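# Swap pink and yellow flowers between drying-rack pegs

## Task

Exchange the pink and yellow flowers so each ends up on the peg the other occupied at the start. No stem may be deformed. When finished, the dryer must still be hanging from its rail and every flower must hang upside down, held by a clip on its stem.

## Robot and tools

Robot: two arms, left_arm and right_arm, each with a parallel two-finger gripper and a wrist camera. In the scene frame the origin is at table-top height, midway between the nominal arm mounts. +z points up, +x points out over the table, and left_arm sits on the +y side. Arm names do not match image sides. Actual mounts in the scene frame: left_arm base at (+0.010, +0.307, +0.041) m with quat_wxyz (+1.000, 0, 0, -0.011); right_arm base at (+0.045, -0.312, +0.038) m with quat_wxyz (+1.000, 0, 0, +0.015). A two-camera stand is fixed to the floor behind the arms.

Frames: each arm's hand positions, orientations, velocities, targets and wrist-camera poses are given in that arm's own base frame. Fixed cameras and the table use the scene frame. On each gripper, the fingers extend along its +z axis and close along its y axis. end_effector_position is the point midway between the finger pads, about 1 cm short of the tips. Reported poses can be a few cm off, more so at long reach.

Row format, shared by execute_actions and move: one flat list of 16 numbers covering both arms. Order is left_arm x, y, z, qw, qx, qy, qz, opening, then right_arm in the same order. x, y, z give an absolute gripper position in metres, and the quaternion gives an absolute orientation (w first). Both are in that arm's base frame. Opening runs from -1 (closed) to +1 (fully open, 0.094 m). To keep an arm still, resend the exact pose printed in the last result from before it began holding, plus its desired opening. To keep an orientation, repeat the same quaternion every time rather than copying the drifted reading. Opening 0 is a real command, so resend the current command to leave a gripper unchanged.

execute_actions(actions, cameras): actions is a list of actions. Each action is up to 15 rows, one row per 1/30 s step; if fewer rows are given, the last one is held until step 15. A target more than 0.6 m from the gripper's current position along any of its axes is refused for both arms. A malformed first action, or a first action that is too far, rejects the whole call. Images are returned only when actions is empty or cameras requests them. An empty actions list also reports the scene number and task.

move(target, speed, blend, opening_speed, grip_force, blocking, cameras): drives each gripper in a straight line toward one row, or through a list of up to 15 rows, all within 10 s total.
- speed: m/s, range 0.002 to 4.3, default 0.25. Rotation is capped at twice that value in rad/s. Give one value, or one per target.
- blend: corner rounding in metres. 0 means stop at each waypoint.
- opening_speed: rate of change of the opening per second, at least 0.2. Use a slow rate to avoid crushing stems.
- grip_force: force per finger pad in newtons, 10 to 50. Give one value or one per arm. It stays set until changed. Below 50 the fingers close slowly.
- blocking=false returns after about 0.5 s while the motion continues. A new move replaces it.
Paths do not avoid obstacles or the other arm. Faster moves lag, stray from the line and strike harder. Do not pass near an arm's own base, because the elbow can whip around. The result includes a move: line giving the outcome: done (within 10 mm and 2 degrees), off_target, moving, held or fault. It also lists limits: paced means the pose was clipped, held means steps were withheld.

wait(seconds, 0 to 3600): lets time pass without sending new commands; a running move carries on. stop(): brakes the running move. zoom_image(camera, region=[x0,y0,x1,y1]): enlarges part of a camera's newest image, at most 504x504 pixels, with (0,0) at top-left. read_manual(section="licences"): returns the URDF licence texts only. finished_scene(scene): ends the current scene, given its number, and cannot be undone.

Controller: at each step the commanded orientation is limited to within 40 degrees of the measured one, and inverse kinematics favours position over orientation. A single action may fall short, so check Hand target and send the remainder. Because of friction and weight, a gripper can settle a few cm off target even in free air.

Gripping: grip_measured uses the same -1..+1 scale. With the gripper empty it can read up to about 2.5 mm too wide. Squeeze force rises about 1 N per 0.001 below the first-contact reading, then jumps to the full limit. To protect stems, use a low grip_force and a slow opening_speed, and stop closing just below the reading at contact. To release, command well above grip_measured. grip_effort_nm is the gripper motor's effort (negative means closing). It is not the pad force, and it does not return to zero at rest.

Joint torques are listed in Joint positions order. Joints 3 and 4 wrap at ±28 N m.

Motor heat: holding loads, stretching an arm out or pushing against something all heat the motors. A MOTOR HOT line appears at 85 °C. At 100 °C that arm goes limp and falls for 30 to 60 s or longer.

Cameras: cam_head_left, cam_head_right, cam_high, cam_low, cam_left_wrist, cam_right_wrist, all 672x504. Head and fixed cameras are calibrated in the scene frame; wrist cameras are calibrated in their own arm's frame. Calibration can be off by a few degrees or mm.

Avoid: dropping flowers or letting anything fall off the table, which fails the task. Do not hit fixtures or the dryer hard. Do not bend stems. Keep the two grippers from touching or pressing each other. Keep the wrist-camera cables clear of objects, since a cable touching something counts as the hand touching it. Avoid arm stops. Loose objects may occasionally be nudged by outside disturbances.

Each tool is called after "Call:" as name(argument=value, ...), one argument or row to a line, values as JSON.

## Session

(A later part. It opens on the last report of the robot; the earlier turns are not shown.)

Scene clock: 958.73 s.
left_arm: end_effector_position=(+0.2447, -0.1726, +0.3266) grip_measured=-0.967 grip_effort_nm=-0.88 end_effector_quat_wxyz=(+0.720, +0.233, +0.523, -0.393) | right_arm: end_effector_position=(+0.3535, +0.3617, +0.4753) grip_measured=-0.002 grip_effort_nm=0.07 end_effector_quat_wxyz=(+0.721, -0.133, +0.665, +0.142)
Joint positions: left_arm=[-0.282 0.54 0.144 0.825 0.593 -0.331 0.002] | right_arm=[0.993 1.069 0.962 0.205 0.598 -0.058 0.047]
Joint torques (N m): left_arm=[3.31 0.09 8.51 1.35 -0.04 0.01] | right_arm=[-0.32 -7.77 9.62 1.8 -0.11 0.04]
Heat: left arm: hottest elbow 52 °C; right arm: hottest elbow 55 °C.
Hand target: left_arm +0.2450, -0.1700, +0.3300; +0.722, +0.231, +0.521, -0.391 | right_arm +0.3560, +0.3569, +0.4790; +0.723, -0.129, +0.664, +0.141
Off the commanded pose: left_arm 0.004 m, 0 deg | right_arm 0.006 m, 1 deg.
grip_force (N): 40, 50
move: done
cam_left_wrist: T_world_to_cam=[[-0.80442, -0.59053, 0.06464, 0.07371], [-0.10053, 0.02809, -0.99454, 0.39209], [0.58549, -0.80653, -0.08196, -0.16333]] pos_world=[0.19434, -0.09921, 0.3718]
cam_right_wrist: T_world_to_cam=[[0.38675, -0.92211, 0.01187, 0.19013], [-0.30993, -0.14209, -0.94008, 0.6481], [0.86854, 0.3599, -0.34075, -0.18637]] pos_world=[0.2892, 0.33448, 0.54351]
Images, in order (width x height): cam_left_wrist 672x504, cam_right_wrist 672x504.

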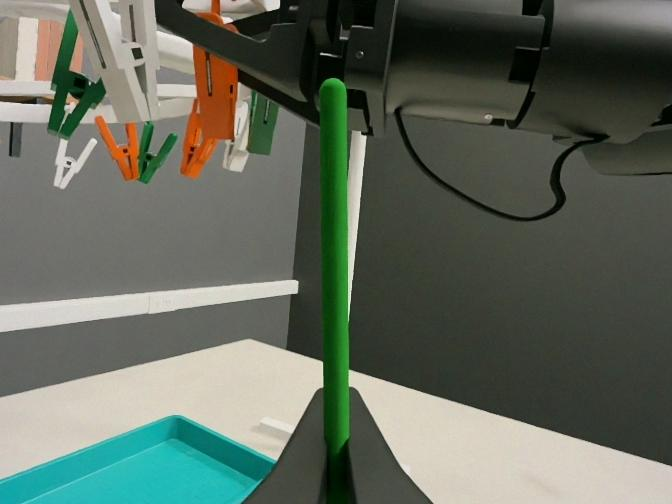

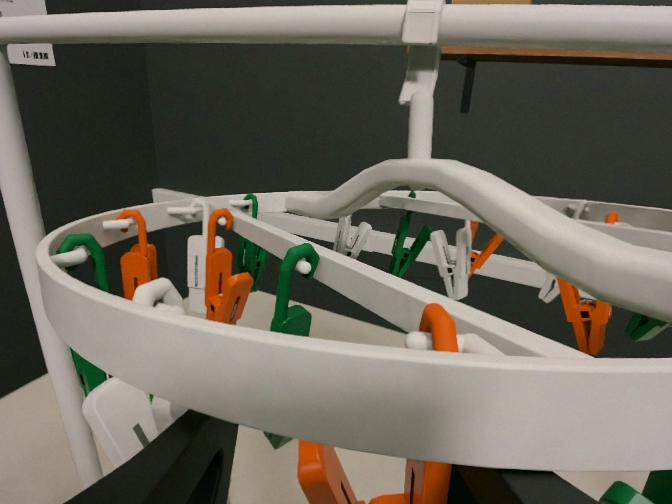

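Call:
move(
  target=[
    [0.245,-0.17,0.33,0.72,0.23,0.52,-0.39,-1, 0.359,0.349,0.461,0.723,-0.129,0.664,0.141,0.0],
  ],
  speed=0.06,
  opening_speed=0.5,
  cameras=["cam_right_wrist","cam_left_wrist"],
)

Scene clock: 961.30 s.
left_arm: end_effector_position=(+0.2447, -0.1726, +0.3266) grip_measured=-0.967 grip_effort_nm=-0.88 end_effector_quat_wxyz=(+0.720, +0.233, +0.523, -0.393) | right_arm: end_effector_position=(+0.3577, +0.3550, +0.4600) grip_measured=-0.001 grip_effort_nm=0.08 end_effector_quat_wxyz=(+0.719, -0.136, +0.667, +0.139)
Joint positions: left_arm=[-0.282 0.54 0.144 0.825 0.593 -0.331 0.002] | right_arm=[0.972 1.064 0.923 0.229 0.578 -0.058 0.047]
Joint torques (N m): left_arm=[3.31 0.09 8.5 1.36 -0.04 0] | right_arm=[-0.15 -7.88 8.54 2.59 -0.11 0.07]
Heat: left arm: hottest elbow 52 °C; right arm: hottest elbow 55 °C.
Hand target: left_arm +0.2450, -0.1700, +0.3300; +0.722, +0.231, +0.521, -0.391 | right_arm +0.3589, +0.3490, +0.4611; +0.723, -0.129, +0.664, +0.141
Off the commanded pose: left_arm 0.004 m, 0 deg | right_arm 0.006 m, 1 deg.
grip_force (N): 40, 50
move: done
cam_left_wrist: T_world_to_cam=[[-0.80442, -0.59053, 0.06464, 0.07371], [-0.10053, 0.02809, -0.99454, 0.39209], [0.58549, -0.80653, -0.08196, -0.16333]] pos_world=[0.19434, -0.09921, 0.3718]
cam_right_wrist: T_world_to_cam=[[0.38639, -0.92214, 0.01887, 0.17936], [-0.31376, -0.15065, -0.93748, 0.63727], [0.86733, 0.35631, -0.34753, -0.188]] pos_world=[0.2937, 0.32838, 0.52871]
Images, in order (width x height): cam_left_wrist 672x504, cam_right_wrist 672x504.

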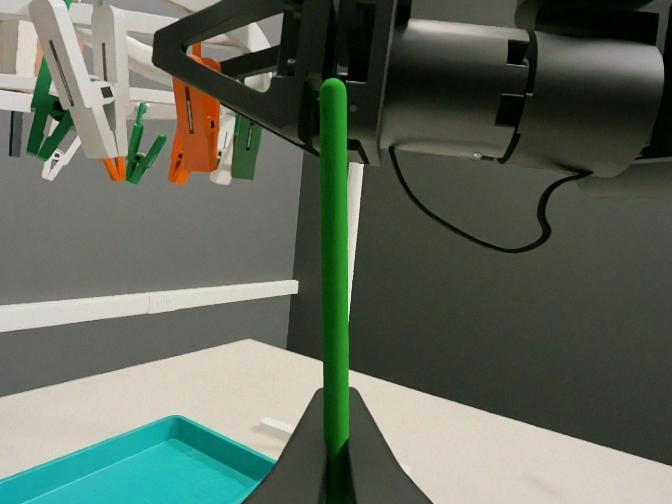

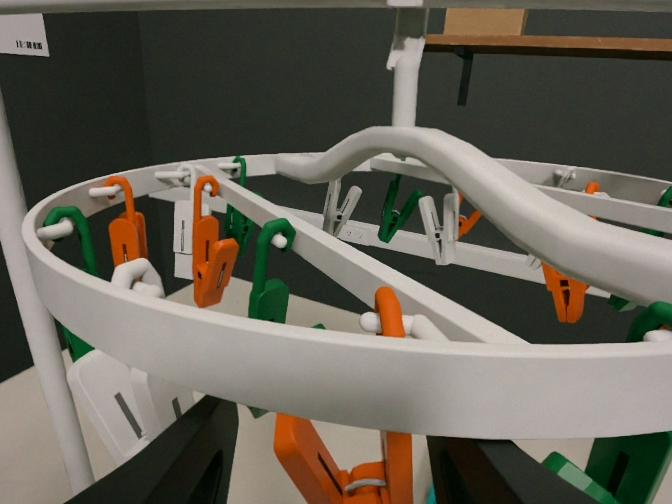

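Call:
move(
  target=[
    [0.245,-0.17,0.33,0.72,0.23,0.52,-0.39,-1, 0.360,0.348,0.461,0.723,-0.129,0.664,0.141,-1],
  ],
  speed=0.06,
  opening_speed=0.4,
  cameras=["cam_right_wrist","cam_left_wrist"],
)

Call:
zoom_image(
  camera="cam_left_wrist",
  region=[100, 0, 350, 210],
)

Scene clock: 966.27 s.
left_arm: end_effector_position=(+0.2447, -0.1726, +0.3266) grip_measured=-0.967 grip_effort_nm=-0.88 end_effector_quat_wxyz=(+0.720, +0.233, +0.523, -0.393) | right_arm: end_effector_position=(+0.3572, +0.3523, +0.4648) grip_measured=-0.715 grip_effort_nm=-1.02 end_effector_quat_wxyz=(+0.722, -0.133, +0.663, +0.143)
Joint positions: left_arm=[-0.282 0.54 0.144 0.825 0.593 -0.331 0.002] | right_arm=[0.968 1.057 0.923 0.234 0.572 -0.058 0.013]
Joint torques (N m): left_arm=[3.25 0.09 8.51 1.36 -0.04 0.01] | right_arm=[-0.26 -7.3 8.55 2.37 -0.06 0.07]
Heat: left arm: hottest elbow 52 °C; right arm: hottest elbow 55 °C.
Hand target: left_arm +0.2450, -0.1700, +0.3300; +0.722, +0.231, +0.521, -0.391 | right_arm +0.3600, +0.3480, +0.4611; +0.723, -0.129, +0.664, +0.141
Off the commanded pose: left_arm 0.004 m, 0 deg | right_arm 0.006 m, 1 deg.
grip_force (N): 40, 50
move: done
cam_left_wrist: T_world_to_cam=[[-0.80442, -0.59053, 0.06464, 0.07371], [-0.10053, 0.02809, -0.99454, 0.39209], [0.58549, -0.80653, -0.08196, -0.16333]] pos_world=[0.19434, -0.09921, 0.3718]
cam_right_wrist: T_world_to_cam=[[0.38799, -0.92158, 0.01255, 0.17925], [-0.30634, -0.14179, -0.9413, 0.63719], [0.86926, 0.36137, -0.33733, -0.19218]] pos_world=[0.2927, 0.32499, 0.53271]
Images, in order (width x height): cam_left_wrist 672x504, cam_right_wrist 672x504.

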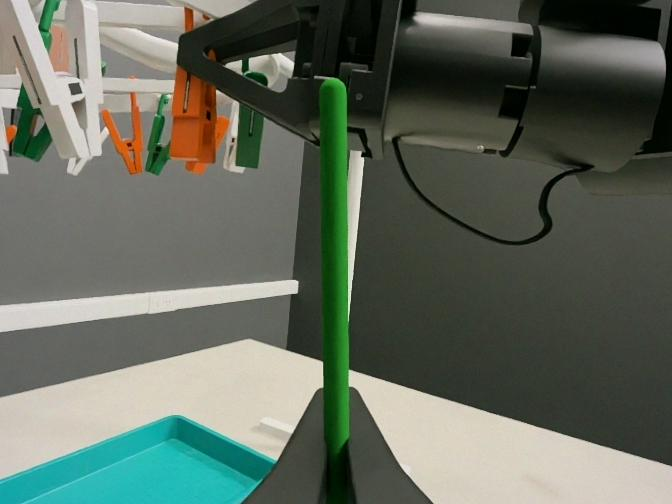

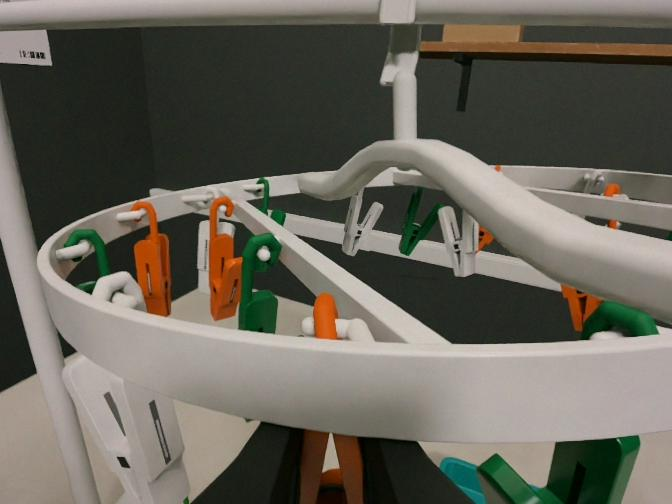

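Scaled by 2.016 from the camera's image (finer frame: 960x720).

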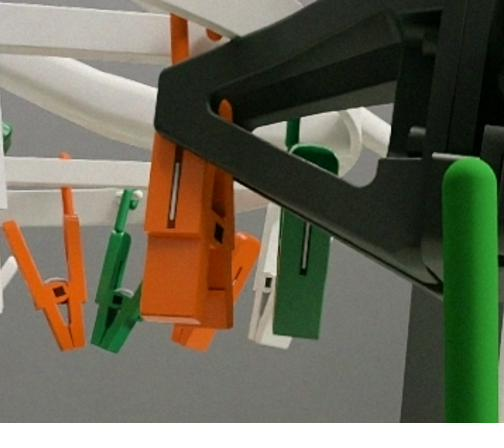

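Call:
move(
  target=[
    [0.300,-0.190,0.308,0.72,0.23,0.52,-0.39,-1, 0.360,0.348,0.461,0.723,-0.129,0.664,0.141,-1],
    [0.365,-0.215,0.312,0.72,0.23,0.52,-0.39,-1, 0.360,0.348,0.461,0.723,-0.129,0.664,0.141,-1],
  ],
  speed=0.08,
  blend=0.02,
  cameras=["cam_head_left","cam_left_wrist","cam_head_right"],
)

Scene clock: 977.77 s.
left_arm: end_effector_position=(+0.3564, -0.2082, +0.2915) grip_measured=-0.967 grip_effort_nm=-0.88 end_effector_quat_wxyz=(+0.705, +0.221, +0.546, -0.395) | right_arm: end_effector_position=(+0.3572, +0.3523, +0.4648) grip_measured=-0.715 grip_effort_nm=-1.03 end_effector_quat_wxyz=(+0.722, -0.133, +0.663, +0.143)
Joint positions: left_arm=[-0.301 1.223 0.328 1.264 0.563 -0.331 0.002] | right_arm=[0.968 1.057 0.923 0.234 0.572 -0.058 0.013]
Joint torques (N m): left_arm=[1.79 -3.78 9.11 2.69 -0.22 0.24] | right_arm=[-0.09 -7.24 8.51 2.36 -0.06 0.08]
Heat: left arm: hottest elbow 53 °C; right arm: hottest elbow 53 °C.
Hand target: left_arm +0.3639, -0.2144, +0.3118; +0.722, +0.230, +0.522, -0.391 | right_arm +0.3600, +0.3480, +0.4611; +0.723, -0.129, +0.664, +0.141
Off the commanded pose: left_arm 0.023 m, 4 deg | right_arm 0.006 m, 1 deg.
grip_force (N): 40, 50
move: off_target (left_arm)
cam_left_wrist: T_world_to_cam=[[-0.79384, -0.59825, 0.10917, 0.12646], [-0.16024, 0.03261, -0.98654, 0.38924], [0.58664, -0.80064, -0.12175, -0.24791]] pos_world=[0.3082, -0.13553, 0.34002]
Images, in order (width x height): cam_head_left 672x504, cam_head_right 672x504, cam_left_wrist 672x504.

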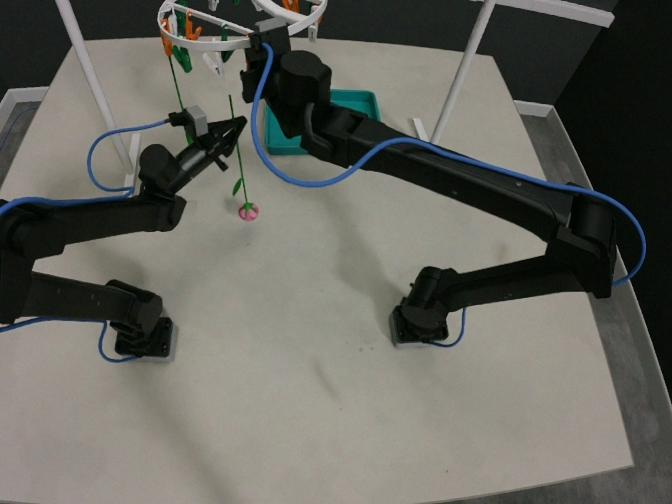

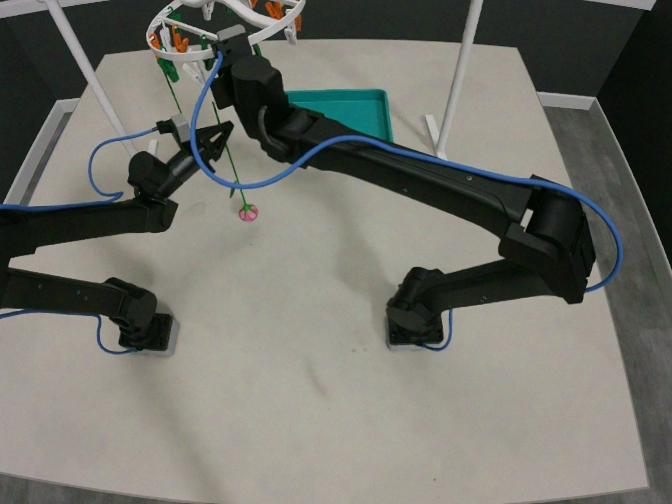

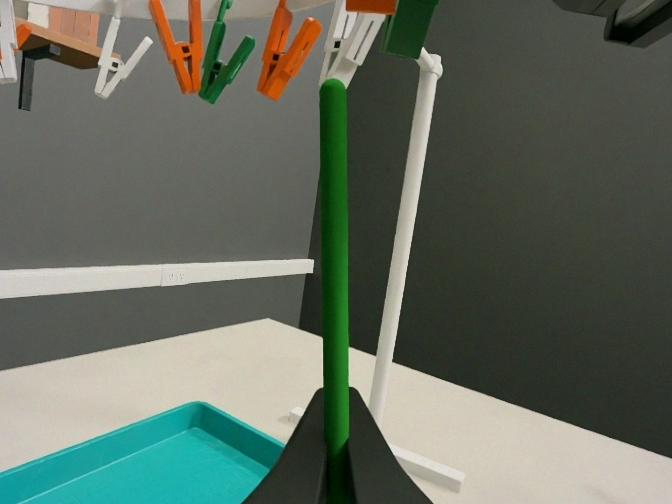

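Call:
zoom_image(
  camera="cam_left_wrist",
  region=[260, 0, 460, 120],
)

Call:
zoom_image(
  camera="cam_head_left",
  region=[180, 20, 300, 130],
)

Call:
zoom_image(
  camera="cam_head_right",
  region=[160, 20, 280, 130],
)

Scaled by 2.520 from the camera's image (finer frame: 960x720).

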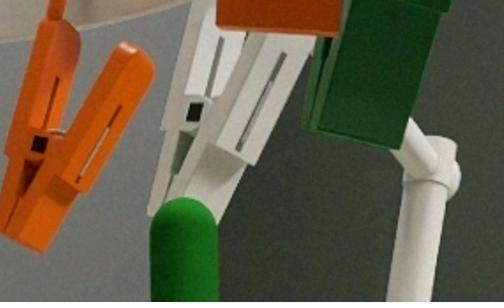

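Scaled by 4.200 from the camera's image (finer frame: 960x720).

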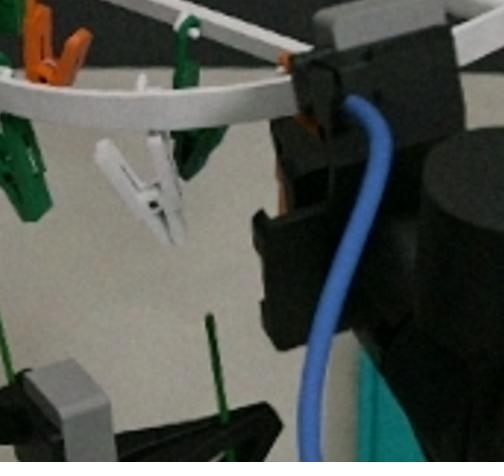

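Scaled by 4.200 from the camera's image (finer frame: 960x720).

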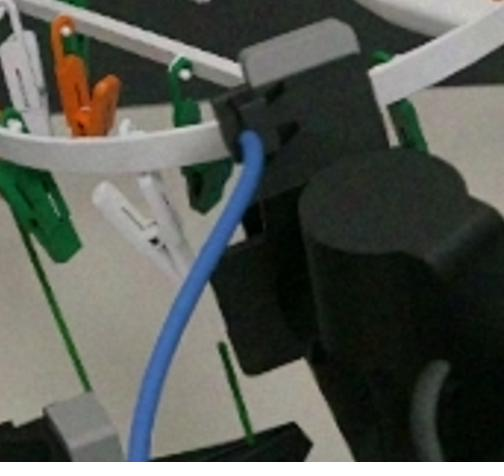

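Call:
move(
  target=[
    [0.378,-0.241,0.312,0.72,0.23,0.52,-0.39,-1, 0.360,0.348,0.461,0.723,-0.129,0.664,0.141,-1],
  ],
  speed=0.08,
  cameras=["cam_head_left","cam_left_wrist","cam_head_right","cam_high","cam_low","cam_right_wrist"],
)

Call:
zoom_image(
  camera="cam_left_wrist",
  region=[260, 0, 460, 120],
)

Call:
zoom_image(
  camera="cam_low",
  region=[280, 130, 440, 250],
)

Scene clock: 988.67 s.
left_arm: end_effector_position=(+0.3689, -0.2335, +0.2937) grip_measured=-0.967 grip_effort_nm=-0.88 end_effector_quat_wxyz=(+0.707, +0.222, +0.543, -0.395) | right_arm: end_effector_position=(+0.3572, +0.3523, +0.4648) grip_measured=-0.715 grip_effort_nm=-1.03 end_effector_quat_wxyz=(+0.722, -0.133, +0.663, +0.143)
Joint positions: left_arm=[-0.371 1.282 0.381 1.264 0.499 -0.301 0.002] | right_arm=[0.968 1.057 0.923 0.234 0.572 -0.058 0.013]
Joint torques (N m): left_arm=[1.85 -4.42 9.1 2.32 -0.2 0.28] | right_arm=[-0.03 -7.18 8.58 2.36 -0.03 0.07]
Heat: left arm: hottest elbow 53 °C; right arm: hottest elbow 52 °C.
Hand target: left_arm +0.3771, -0.2404, +0.3119; +0.722, +0.230, +0.522, -0.391 | right_arm +0.3600, +0.3480, +0.4611; +0.723, -0.129, +0.664, +0.141
Off the commanded pose: left_arm 0.022 m, 3 deg | right_arm 0.006 m, 1 deg.
grip_force (N): 40, 50
move: off_target (left_arm)
cam_left_wrist: T_world_to_cam=[[-0.79581, -0.5966, 0.10372, 0.12371], [-0.15222, 0.0313, -0.98785, 0.39135], [0.5861, -0.80193, -0.11573, -0.27706]] pos_world=[0.32041, -0.16062, 0.3417]
cam_right_wrist: T_world_to_cam=[[0.38799, -0.92158, 0.01255, 0.17925], [-0.30634, -0.14179, -0.9413, 0.63719], [0.86926, 0.36137, -0.33733, -0.19218]] pos_world=[0.2927, 0.32499, 0.53271]

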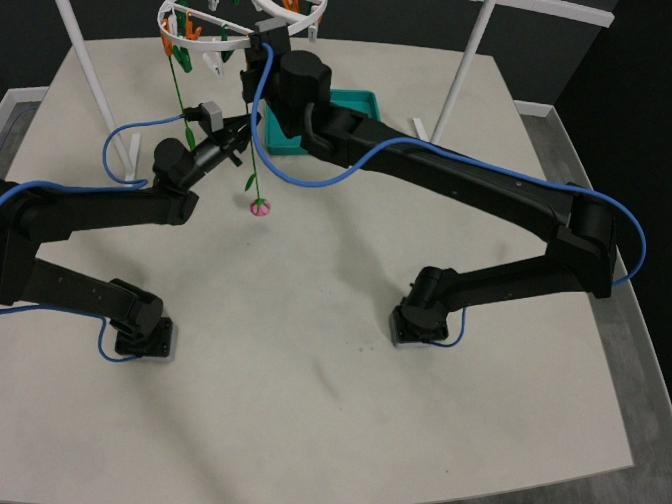

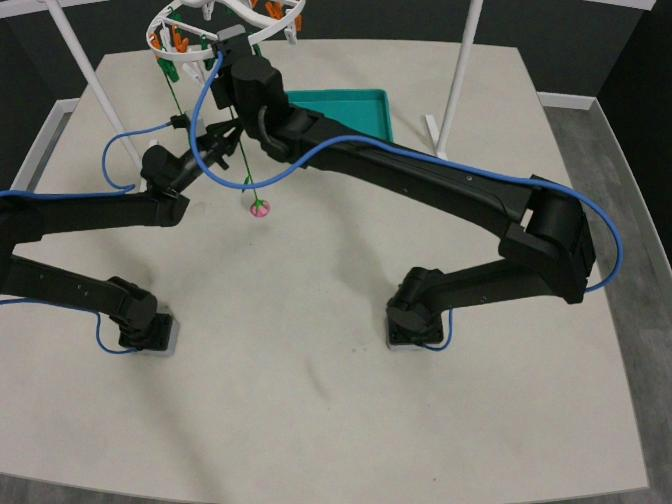

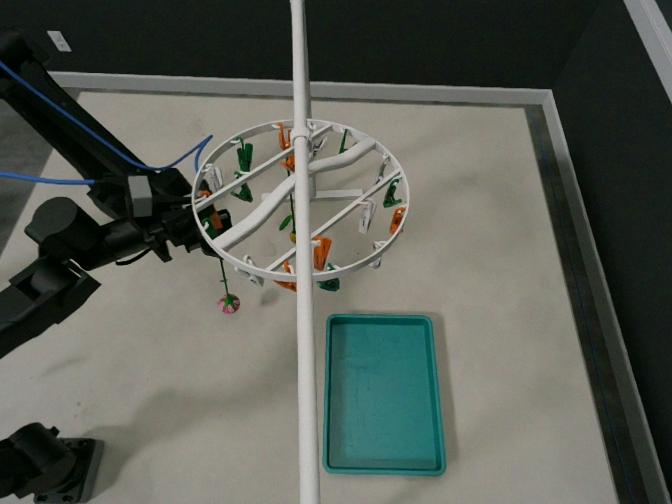

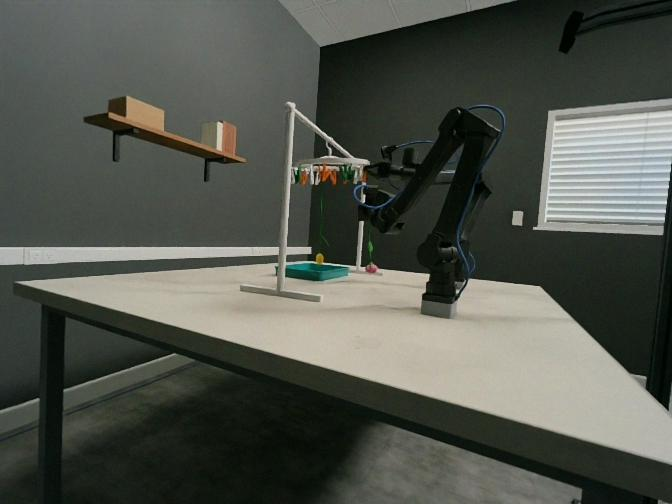

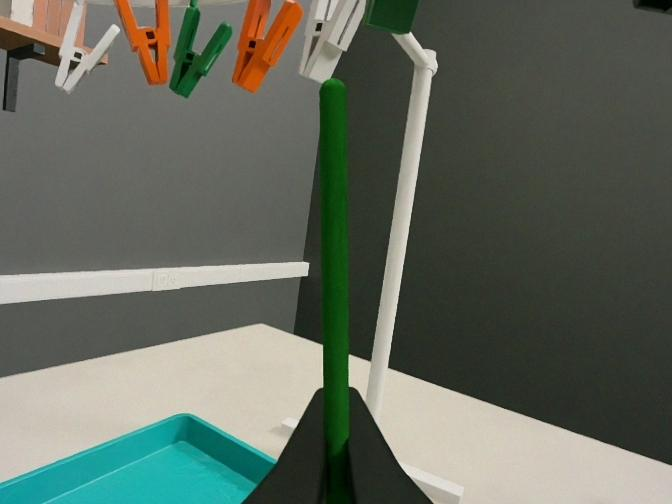

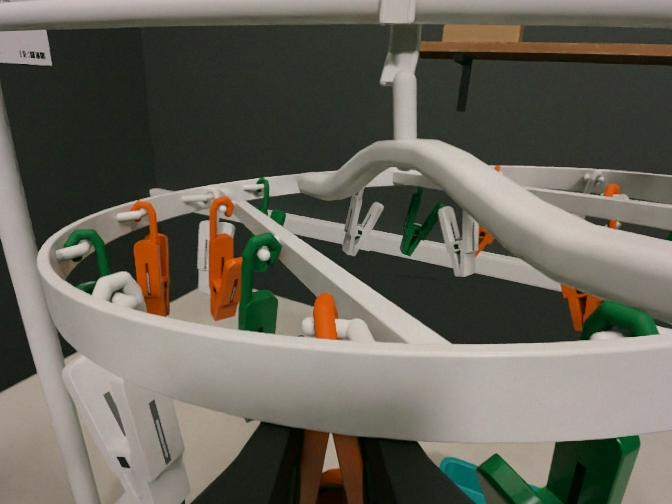

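Scaled by 2.520 from the camera's image (finer frame: 960x720).

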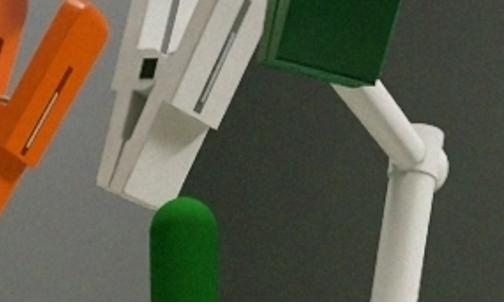

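Scaled by 3.150 from the camera's image (finer frame: 960x720).

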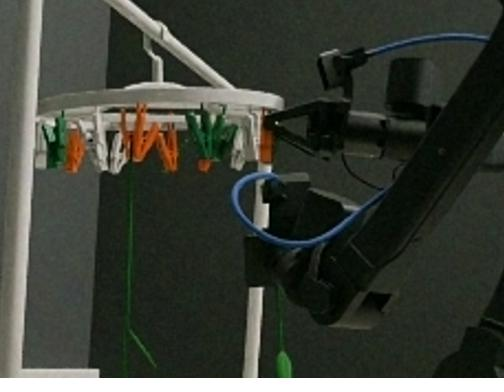

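Call:
zoom_image(
  camera="cam_head_left",
  region=[200, 20, 300, 130],
)

Call:
zoom_image(
  camera="cam_head_right",
  region=[190, 30, 290, 140],
)

Call:
zoom_image(
  camera="cam_high",
  region=[170, 120, 290, 320],
)

Scaled by 4.582 from the camera's image (finer frame: 960x720).

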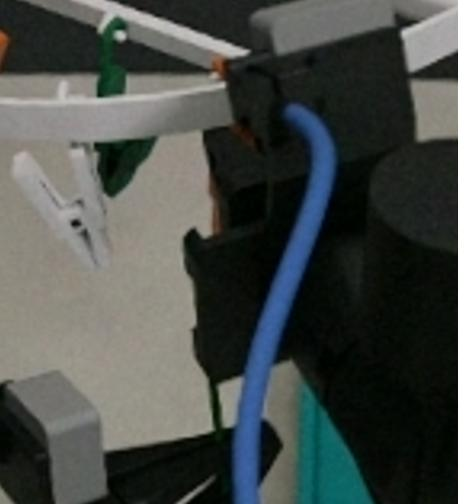

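Scaled by 4.582 from the camera's image (finer frame: 960x720).

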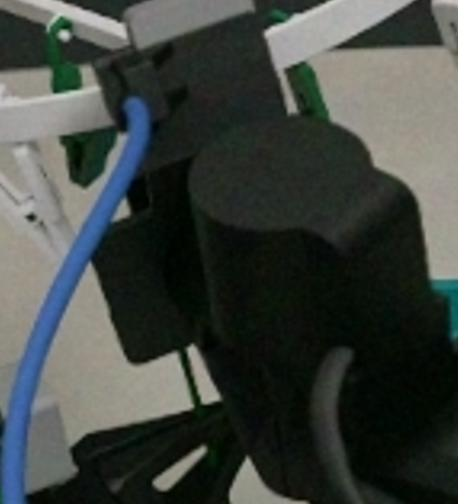

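Scaled by 2.520 from the camera's image (finer frame: 960x720).

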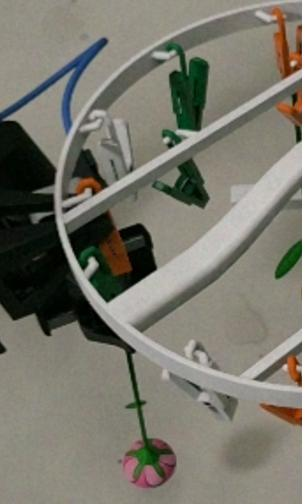

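Call:
move(
  target=[
    [0.385,-0.250,0.334,0.72,0.23,0.52,-0.39,-1, 0.360,0.348,0.461,0.723,-0.129,0.664,0.141,-1],
  ],
  speed=0.06,
  cameras=["cam_head_left","cam_left_wrist","cam_head_right","cam_high","cam_low"],
)

Call:
zoom_image(
  camera="cam_head_left",
  region=[200, 20, 300, 130],
)

Call:
zoom_image(
  camera="cam_low",
  region=[330, 150, 410, 240],
)

Call:
zoom_image(
  camera="cam_high",
  region=[170, 150, 270, 310],
)

Scene clock: 1007.53 s.
left_arm: end_effector_position=(+0.3791, -0.2430, +0.3079) grip_measured=-0.967 grip_effort_nm=-0.88 end_effector_quat_wxyz=(+0.705, +0.222, +0.545, -0.395) | right_arm: end_effector_position=(+0.3572, +0.3523, +0.4648) grip_measured=-0.715 grip_effort_nm=-1.03 end_effector_quat_wxyz=(+0.722, -0.133, +0.663, +0.143)
Joint positions: left_arm=[-0.389 1.264 0.429 1.188 0.482 -0.293 0.002] | right_arm=[0.968 1.057 0.923 0.234 0.572 -0.058 0.013]
Joint torques (N m): left_arm=[1.79 -6.59 9.59 1.43 -0.2 0.24] | right_arm=[-0.21 -7.06 8.5 2.35 -0.05 0.07]
Heat: left arm: hottest elbow 55 °C; right arm: hottest elbow 51 °C.
Hand target: left_arm +0.3837, -0.2492, +0.3340; +0.722, +0.230, +0.521, -0.391 | right_arm +0.3600, +0.3480, +0.4611; +0.723, -0.129, +0.664, +0.141
Off the commanded pose: left_arm 0.028 m, 3 deg | right_arm 0.006 m, 1 deg.
grip_force (N): 40, 50
move: off_target (left_arm)
cam_left_wrist: T_world_to_cam=[[-0.79497, -0.59737, 0.10566, 0.12359], [-0.15655, 0.03374, -0.98709, 0.40924], [0.5861, -0.80126, -0.12034, -0.28748]] pos_world=[0.3308, -0.17032, 0.35631]
Images, in order (width x height): cam_head_left 672x504, cam_head_right 672x504, cam_high 672x504, cam_low 672x504, cam_left_wrist 672x504.

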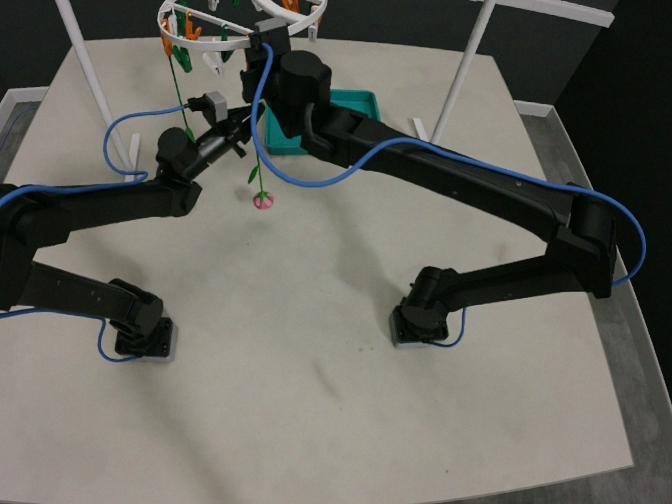

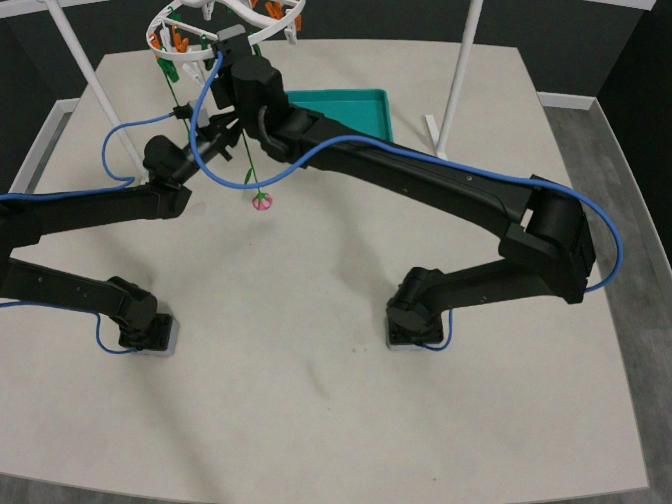

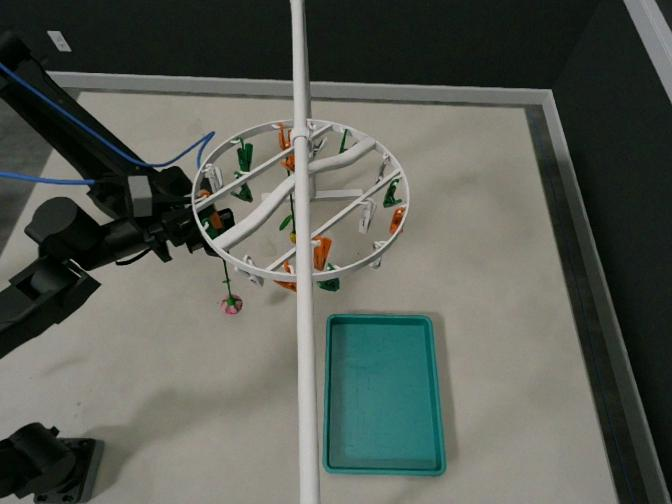

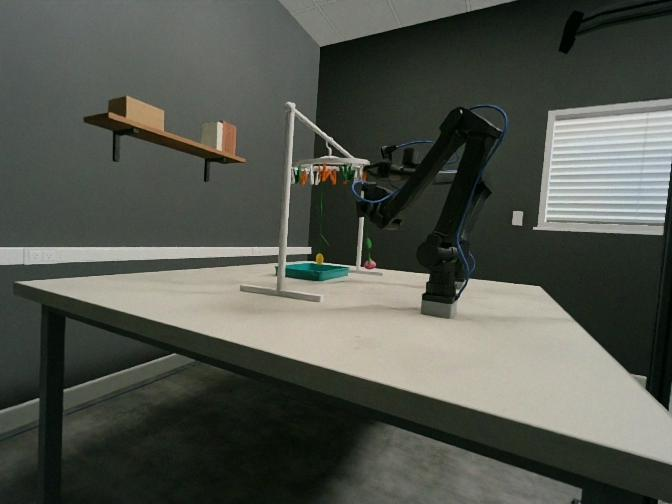

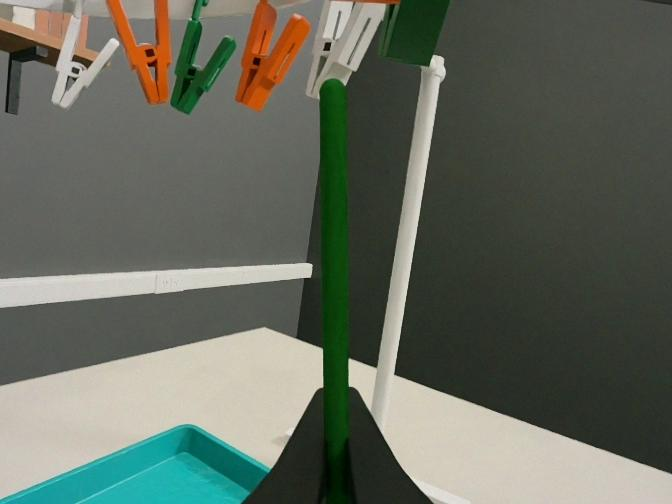

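Scaled by 4.582 from the camera's image (finer frame: 960x720).

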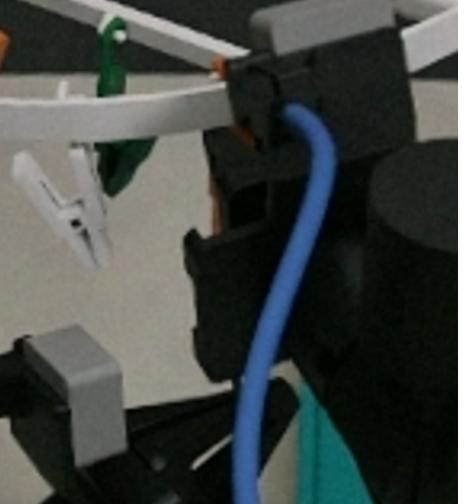

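Scaled by 5.600 from the camera's image (finer frame: 960x720).

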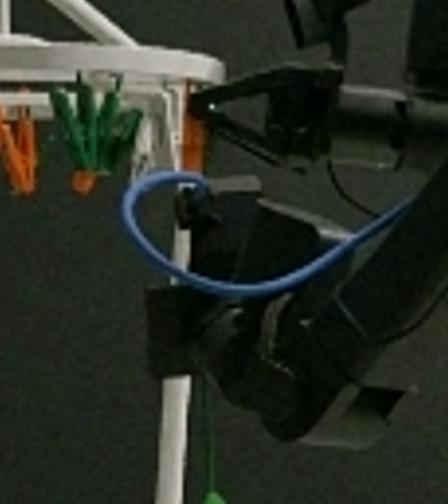

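Scaled by 3.150 from the camera's image (finer frame: 960x720).

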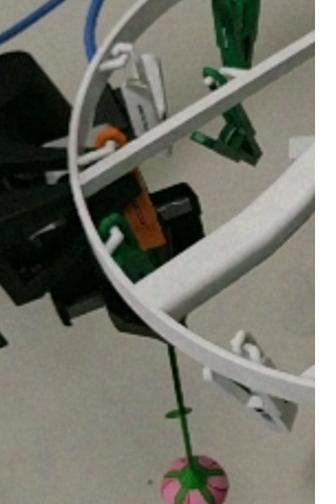

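Call:
zoom_image(
  camera="cam_left_wrist",
  region=[290, 0, 450, 100],
)

Scaled by 3.150 from the camera's image (finer frame: 960x720).

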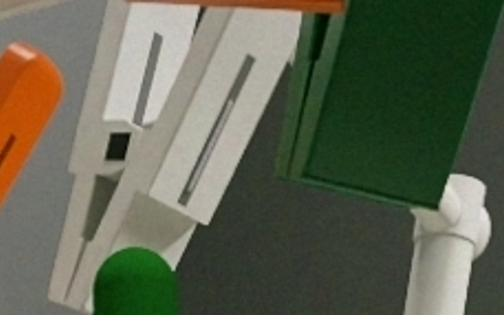

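Call:
move(
  target=[
    [0.365,-0.218,0.30,0.783,0.2166,0.425,-0.399,-1, 0.360,0.348,0.461,0.723,-0.129,0.664,0.141,-1],
  ],
  speed=0.08,
  cameras=["cam_left_wrist"],
)

Call:
zoom_image(
  camera="cam_left_wrist",
  region=[230, 0, 470, 180],
)

Scene clock: 1039.23 s.
left_arm: end_effector_position=(+0.3658, -0.2227, +0.2952) grip_measured=-0.967 grip_effort_nm=-0.88 end_effector_quat_wxyz=(+0.748, +0.222, +0.489, -0.389) | right_arm: end_effector_position=(+0.3572, +0.3523, +0.4648) grip_measured=-0.715 grip_effort_nm=-1.03 end_effector_quat_wxyz=(+0.722, -0.133, +0.663, +0.143)
Joint positions: left_arm=[-0.351 1.406 0.368 1.539 0.498 -0.31 0.002] | right_arm=[0.968 1.057 0.923 0.234 0.572 -0.058 0.013]
Joint torques (N m): left_arm=[3.31 -6.01 4.9 2.71 -0.04 0.25] | right_arm=[-0.03 -7.36 8.58 2.41 -0.03 0.06]
Heat: left arm: hottest elbow 55 °C; right arm: hottest elbow 49 °C.
Hand target: left_arm +0.3649, -0.2182, +0.3004; +0.760, +0.226, +0.477, -0.378 | right_arm +0.3600, +0.3480, +0.4611; +0.723, -0.129, +0.664, +0.141
Off the commanded pose: left_arm 0.007 m, 8 deg | right_arm 0.006 m, 1 deg.
joint sent to its limit (left arm) — joint 4 (wrist pitch), upper limit. The joint targets are off in orientation, not in position.
grip_force (N): 40, 50
move: off_target (left_arm)
cam_left_wrist: T_world_to_cam=[[-0.79352, -0.60733, 0.03843, 0.14355], [-0.02952, -0.02467, -0.99926, 0.33808], [0.60783, -0.79406, 0.00165, -0.3073]] pos_world=[0.31067, -0.14849, 0.33282]

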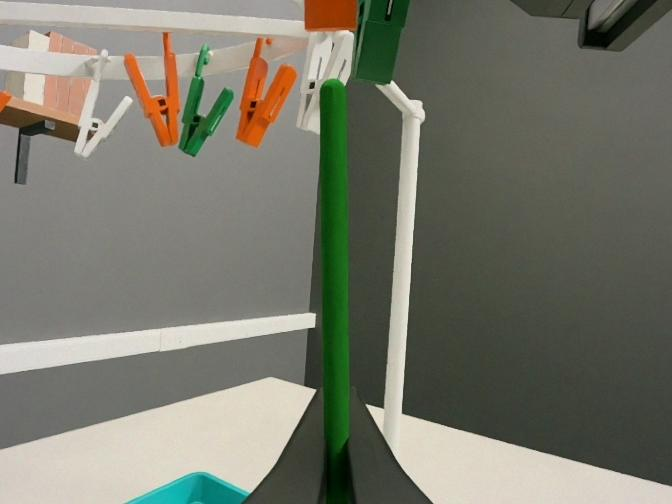

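Scaled by 2.100 from the camera's image (finer frame: 960x720).

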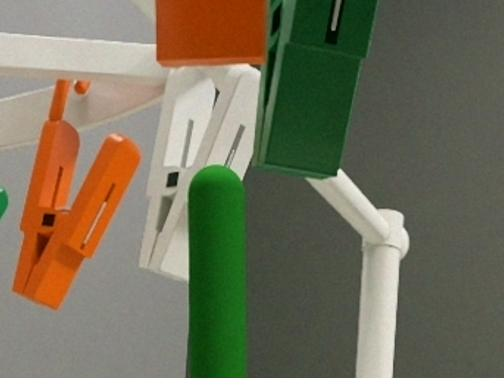

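Call:
move(
  target=[
    [0.385,-0.250,0.325,0.72,0.23,0.52,-0.39,-1, 0.360,0.348,0.461,0.723,-0.129,0.664,0.141,-1],
    [0.397,-0.266,0.330,0.72,0.23,0.52,-0.39,-1, 0.360,0.348,0.461,0.723,-0.129,0.664,0.141,-1],
  ],
  speed=0.06,
  cameras=["cam_left_wrist","cam_head_left","cam_high"],
)

Call:
zoom_image(
  camera="cam_left_wrist",
  region=[270, 0, 450, 130],
)

Call:
zoom_image(
  camera="cam_high",
  region=[170, 150, 270, 310],
)

Scene clock: 1051.50 s.
left_arm: end_effector_position=(+0.3874, -0.2571, +0.3146) grip_measured=-0.967 grip_effort_nm=-0.88 end_effector_quat_wxyz=(+0.712, +0.224, +0.535, -0.395) | right_arm: end_effector_position=(+0.3572, +0.3523, +0.4648) grip_measured=-0.715 grip_effort_nm=-1.03 end_effector_quat_wxyz=(+0.722, -0.133, +0.663, +0.143)
Joint positions: left_arm=[-0.42 1.302 0.469 1.205 0.454 -0.279 0.002] | right_arm=[0.968 1.057 0.923 0.234 0.572 -0.058 0.013]
Joint torques (N m): left_arm=[1.9 -5.25 9.59 1.48 -0.2 0.25] | right_arm=[-0.38 -7.3 8.59 2.33 -0.04 0.07]
Heat: left arm: hottest elbow 54 °C; right arm: hottest elbow 49 °C.
Hand target: left_arm +0.3961, -0.2654, +0.3300; +0.722, +0.231, +0.521, -0.391 | right_arm +0.3600, +0.3480, +0.4611; +0.723, -0.129, +0.664, +0.141
Off the commanded pose: left_arm 0.020 m, 2 deg | right_arm 0.006 m, 1 deg.
grip_force (N): 40, 50
move: off_target (left_arm)
cam_left_wrist: T_world_to_cam=[[-0.7975, -0.59625, 0.09207, 0.12658], [-0.13378, 0.02598, -0.99067, 0.40789], [0.58829, -0.80238, -0.10049, -0.31021]] pos_world=[0.33802, -0.18403, 0.36126]
Images, in order (width x height): cam_head_left 672x504, cam_high 672x504, cam_left_wrist 672x504.

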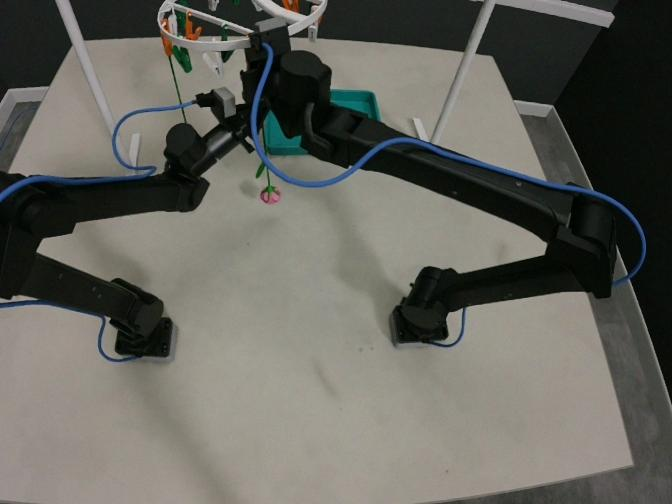

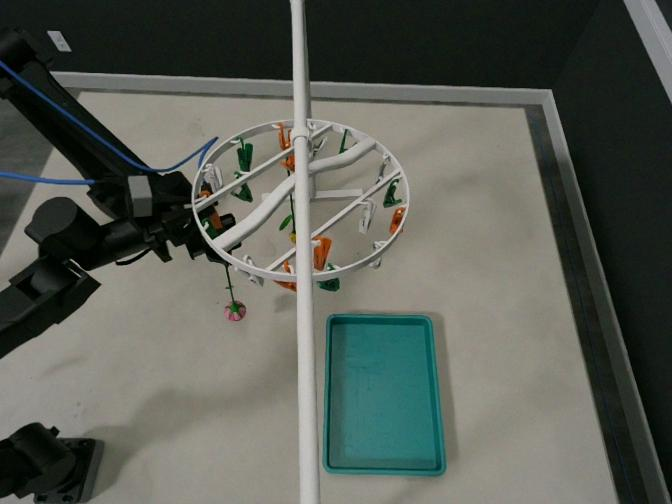

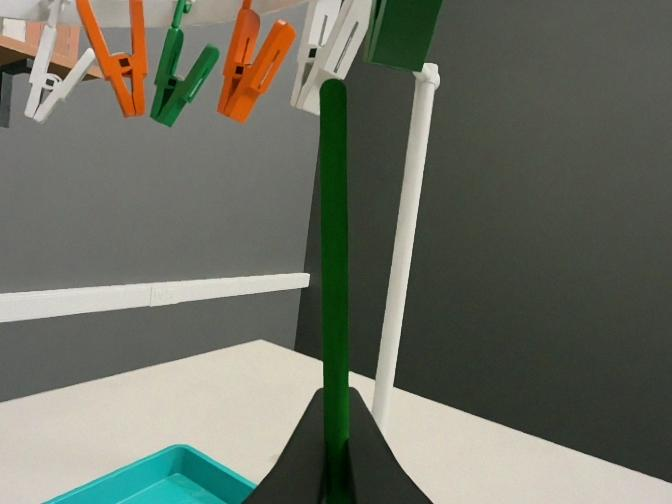

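Scaled by 2.800 from the camera's image (finer frame: 960x720).

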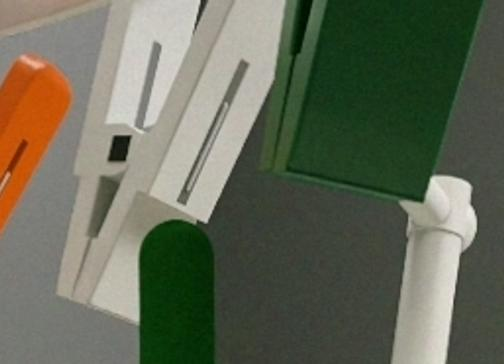

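Scaled by 3.150 from the camera's image (finer frame: 960x720).

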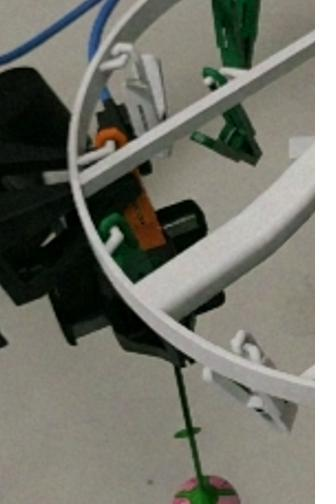

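Call:
move(
  target=[
    [0.398,-0.268,0.361,0.72,0.23,0.52,-0.39,-1, 0.360,0.348,0.461,0.723,-0.129,0.664,0.141,-1],
  ],
  speed=0.04,
  cameras=["cam_left_wrist","cam_high","cam_low","cam_right_wrist"],
)

Call:
zoom_image(
  camera="cam_left_wrist",
  region=[250, 0, 430, 130],
)

Call:
zoom_image(
  camera="cam_low",
  region=[330, 140, 410, 230],
)

Scene clock: 1057.47 s.
left_arm: end_effector_position=(+0.3934, -0.2609, +0.3305) grip_measured=-0.967 grip_effort_nm=-0.88 end_effector_quat_wxyz=(+0.704, +0.223, +0.547, -0.394) | right_arm: end_effector_position=(+0.3572, +0.3523, +0.4648) grip_measured=-0.715 grip_effort_nm=-1.03 end_effector_quat_wxyz=(+0.722, -0.133, +0.663, +0.143)
Joint positions: left_arm=[-0.424 1.249 0.508 1.082 0.45 -0.277 0.002] | right_arm=[0.968 1.057 0.923 0.234 0.572 -0.058 0.013]
Joint torques (N m): left_arm=[1.79 -7.12 10.4 1.52 -0.19 0.27] | right_arm=[-0.21 -7.24 8.58 2.37 -0.04 0.07]
Heat: left arm: hottest elbow 54 °C; right arm: hottest elbow 48 °C.
Hand target: left_arm +0.3965, -0.2669, +0.3609; +0.722, +0.230, +0.521, -0.391 | right_arm +0.3600, +0.3480, +0.4611; +0.723, -0.129, +0.664, +0.141
Off the commanded pose: left_arm 0.032 m, 4 deg | right_arm 0.006 m, 1 deg.
grip_force (N): 40, 50
move: off_target (left_arm)
cam_left_wrist: T_world_to_cam=[[-0.79421, -0.59823, 0.10656, 0.12109], [-0.16075, 0.03773, -0.98627, 0.43683], [0.586, -0.80044, -0.12613, -0.30531]] pos_world=[0.3453, -0.18842, 0.37942]
cam_right_wrist: T_world_to_cam=[[0.38799, -0.92158, 0.01255, 0.17925], [-0.30634, -0.14179, -0.9413, 0.63719], [0.86926, 0.36137, -0.33733, -0.19218]] pos_world=[0.2927, 0.32499, 0.53271]
Images, in order (width x height): cam_high 672x504, cam_low 672x504, cam_left_wrist 672x504, cam_right_wrist 672x504.

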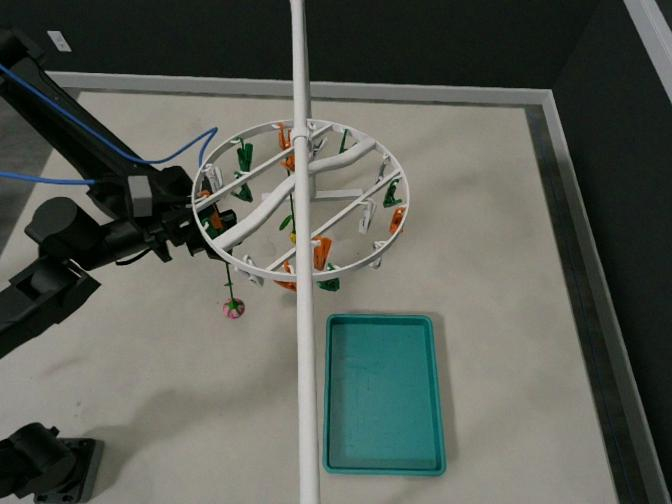

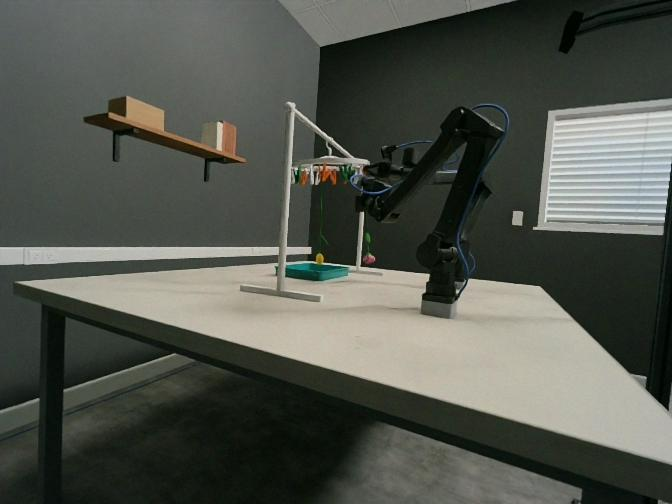

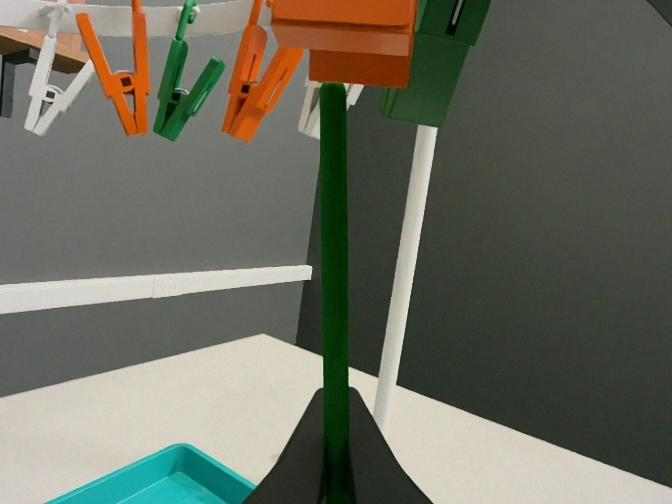

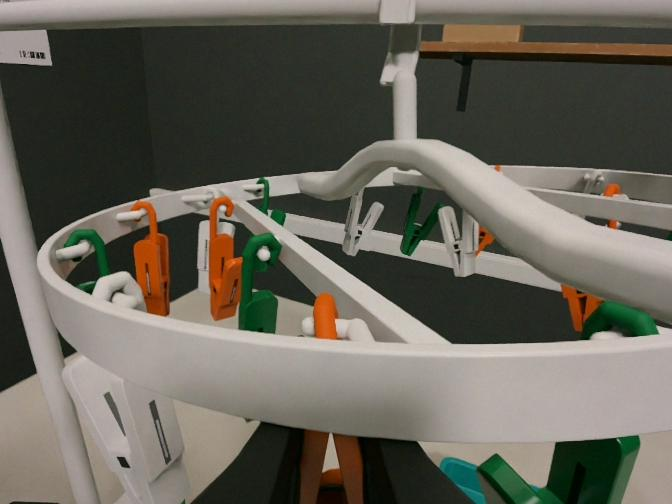

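Scaled by 2.800 from the camera's image (finer frame: 960x720).

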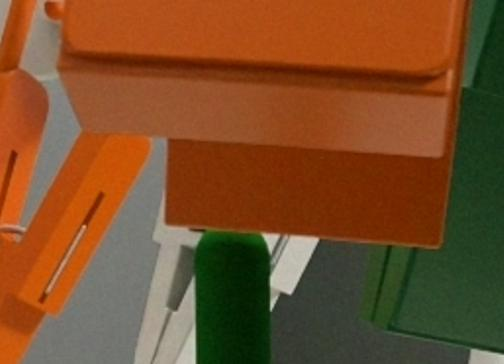

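Scaled by 5.600 from the camera's image (finer frame: 960x720).

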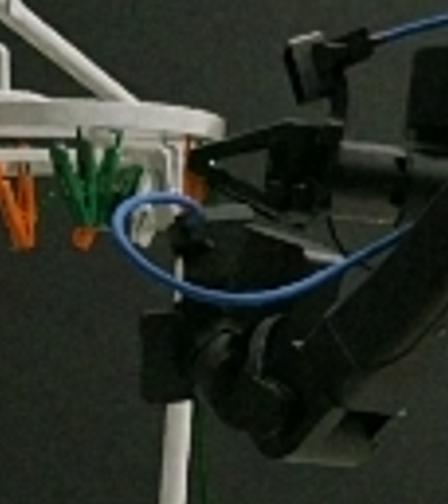

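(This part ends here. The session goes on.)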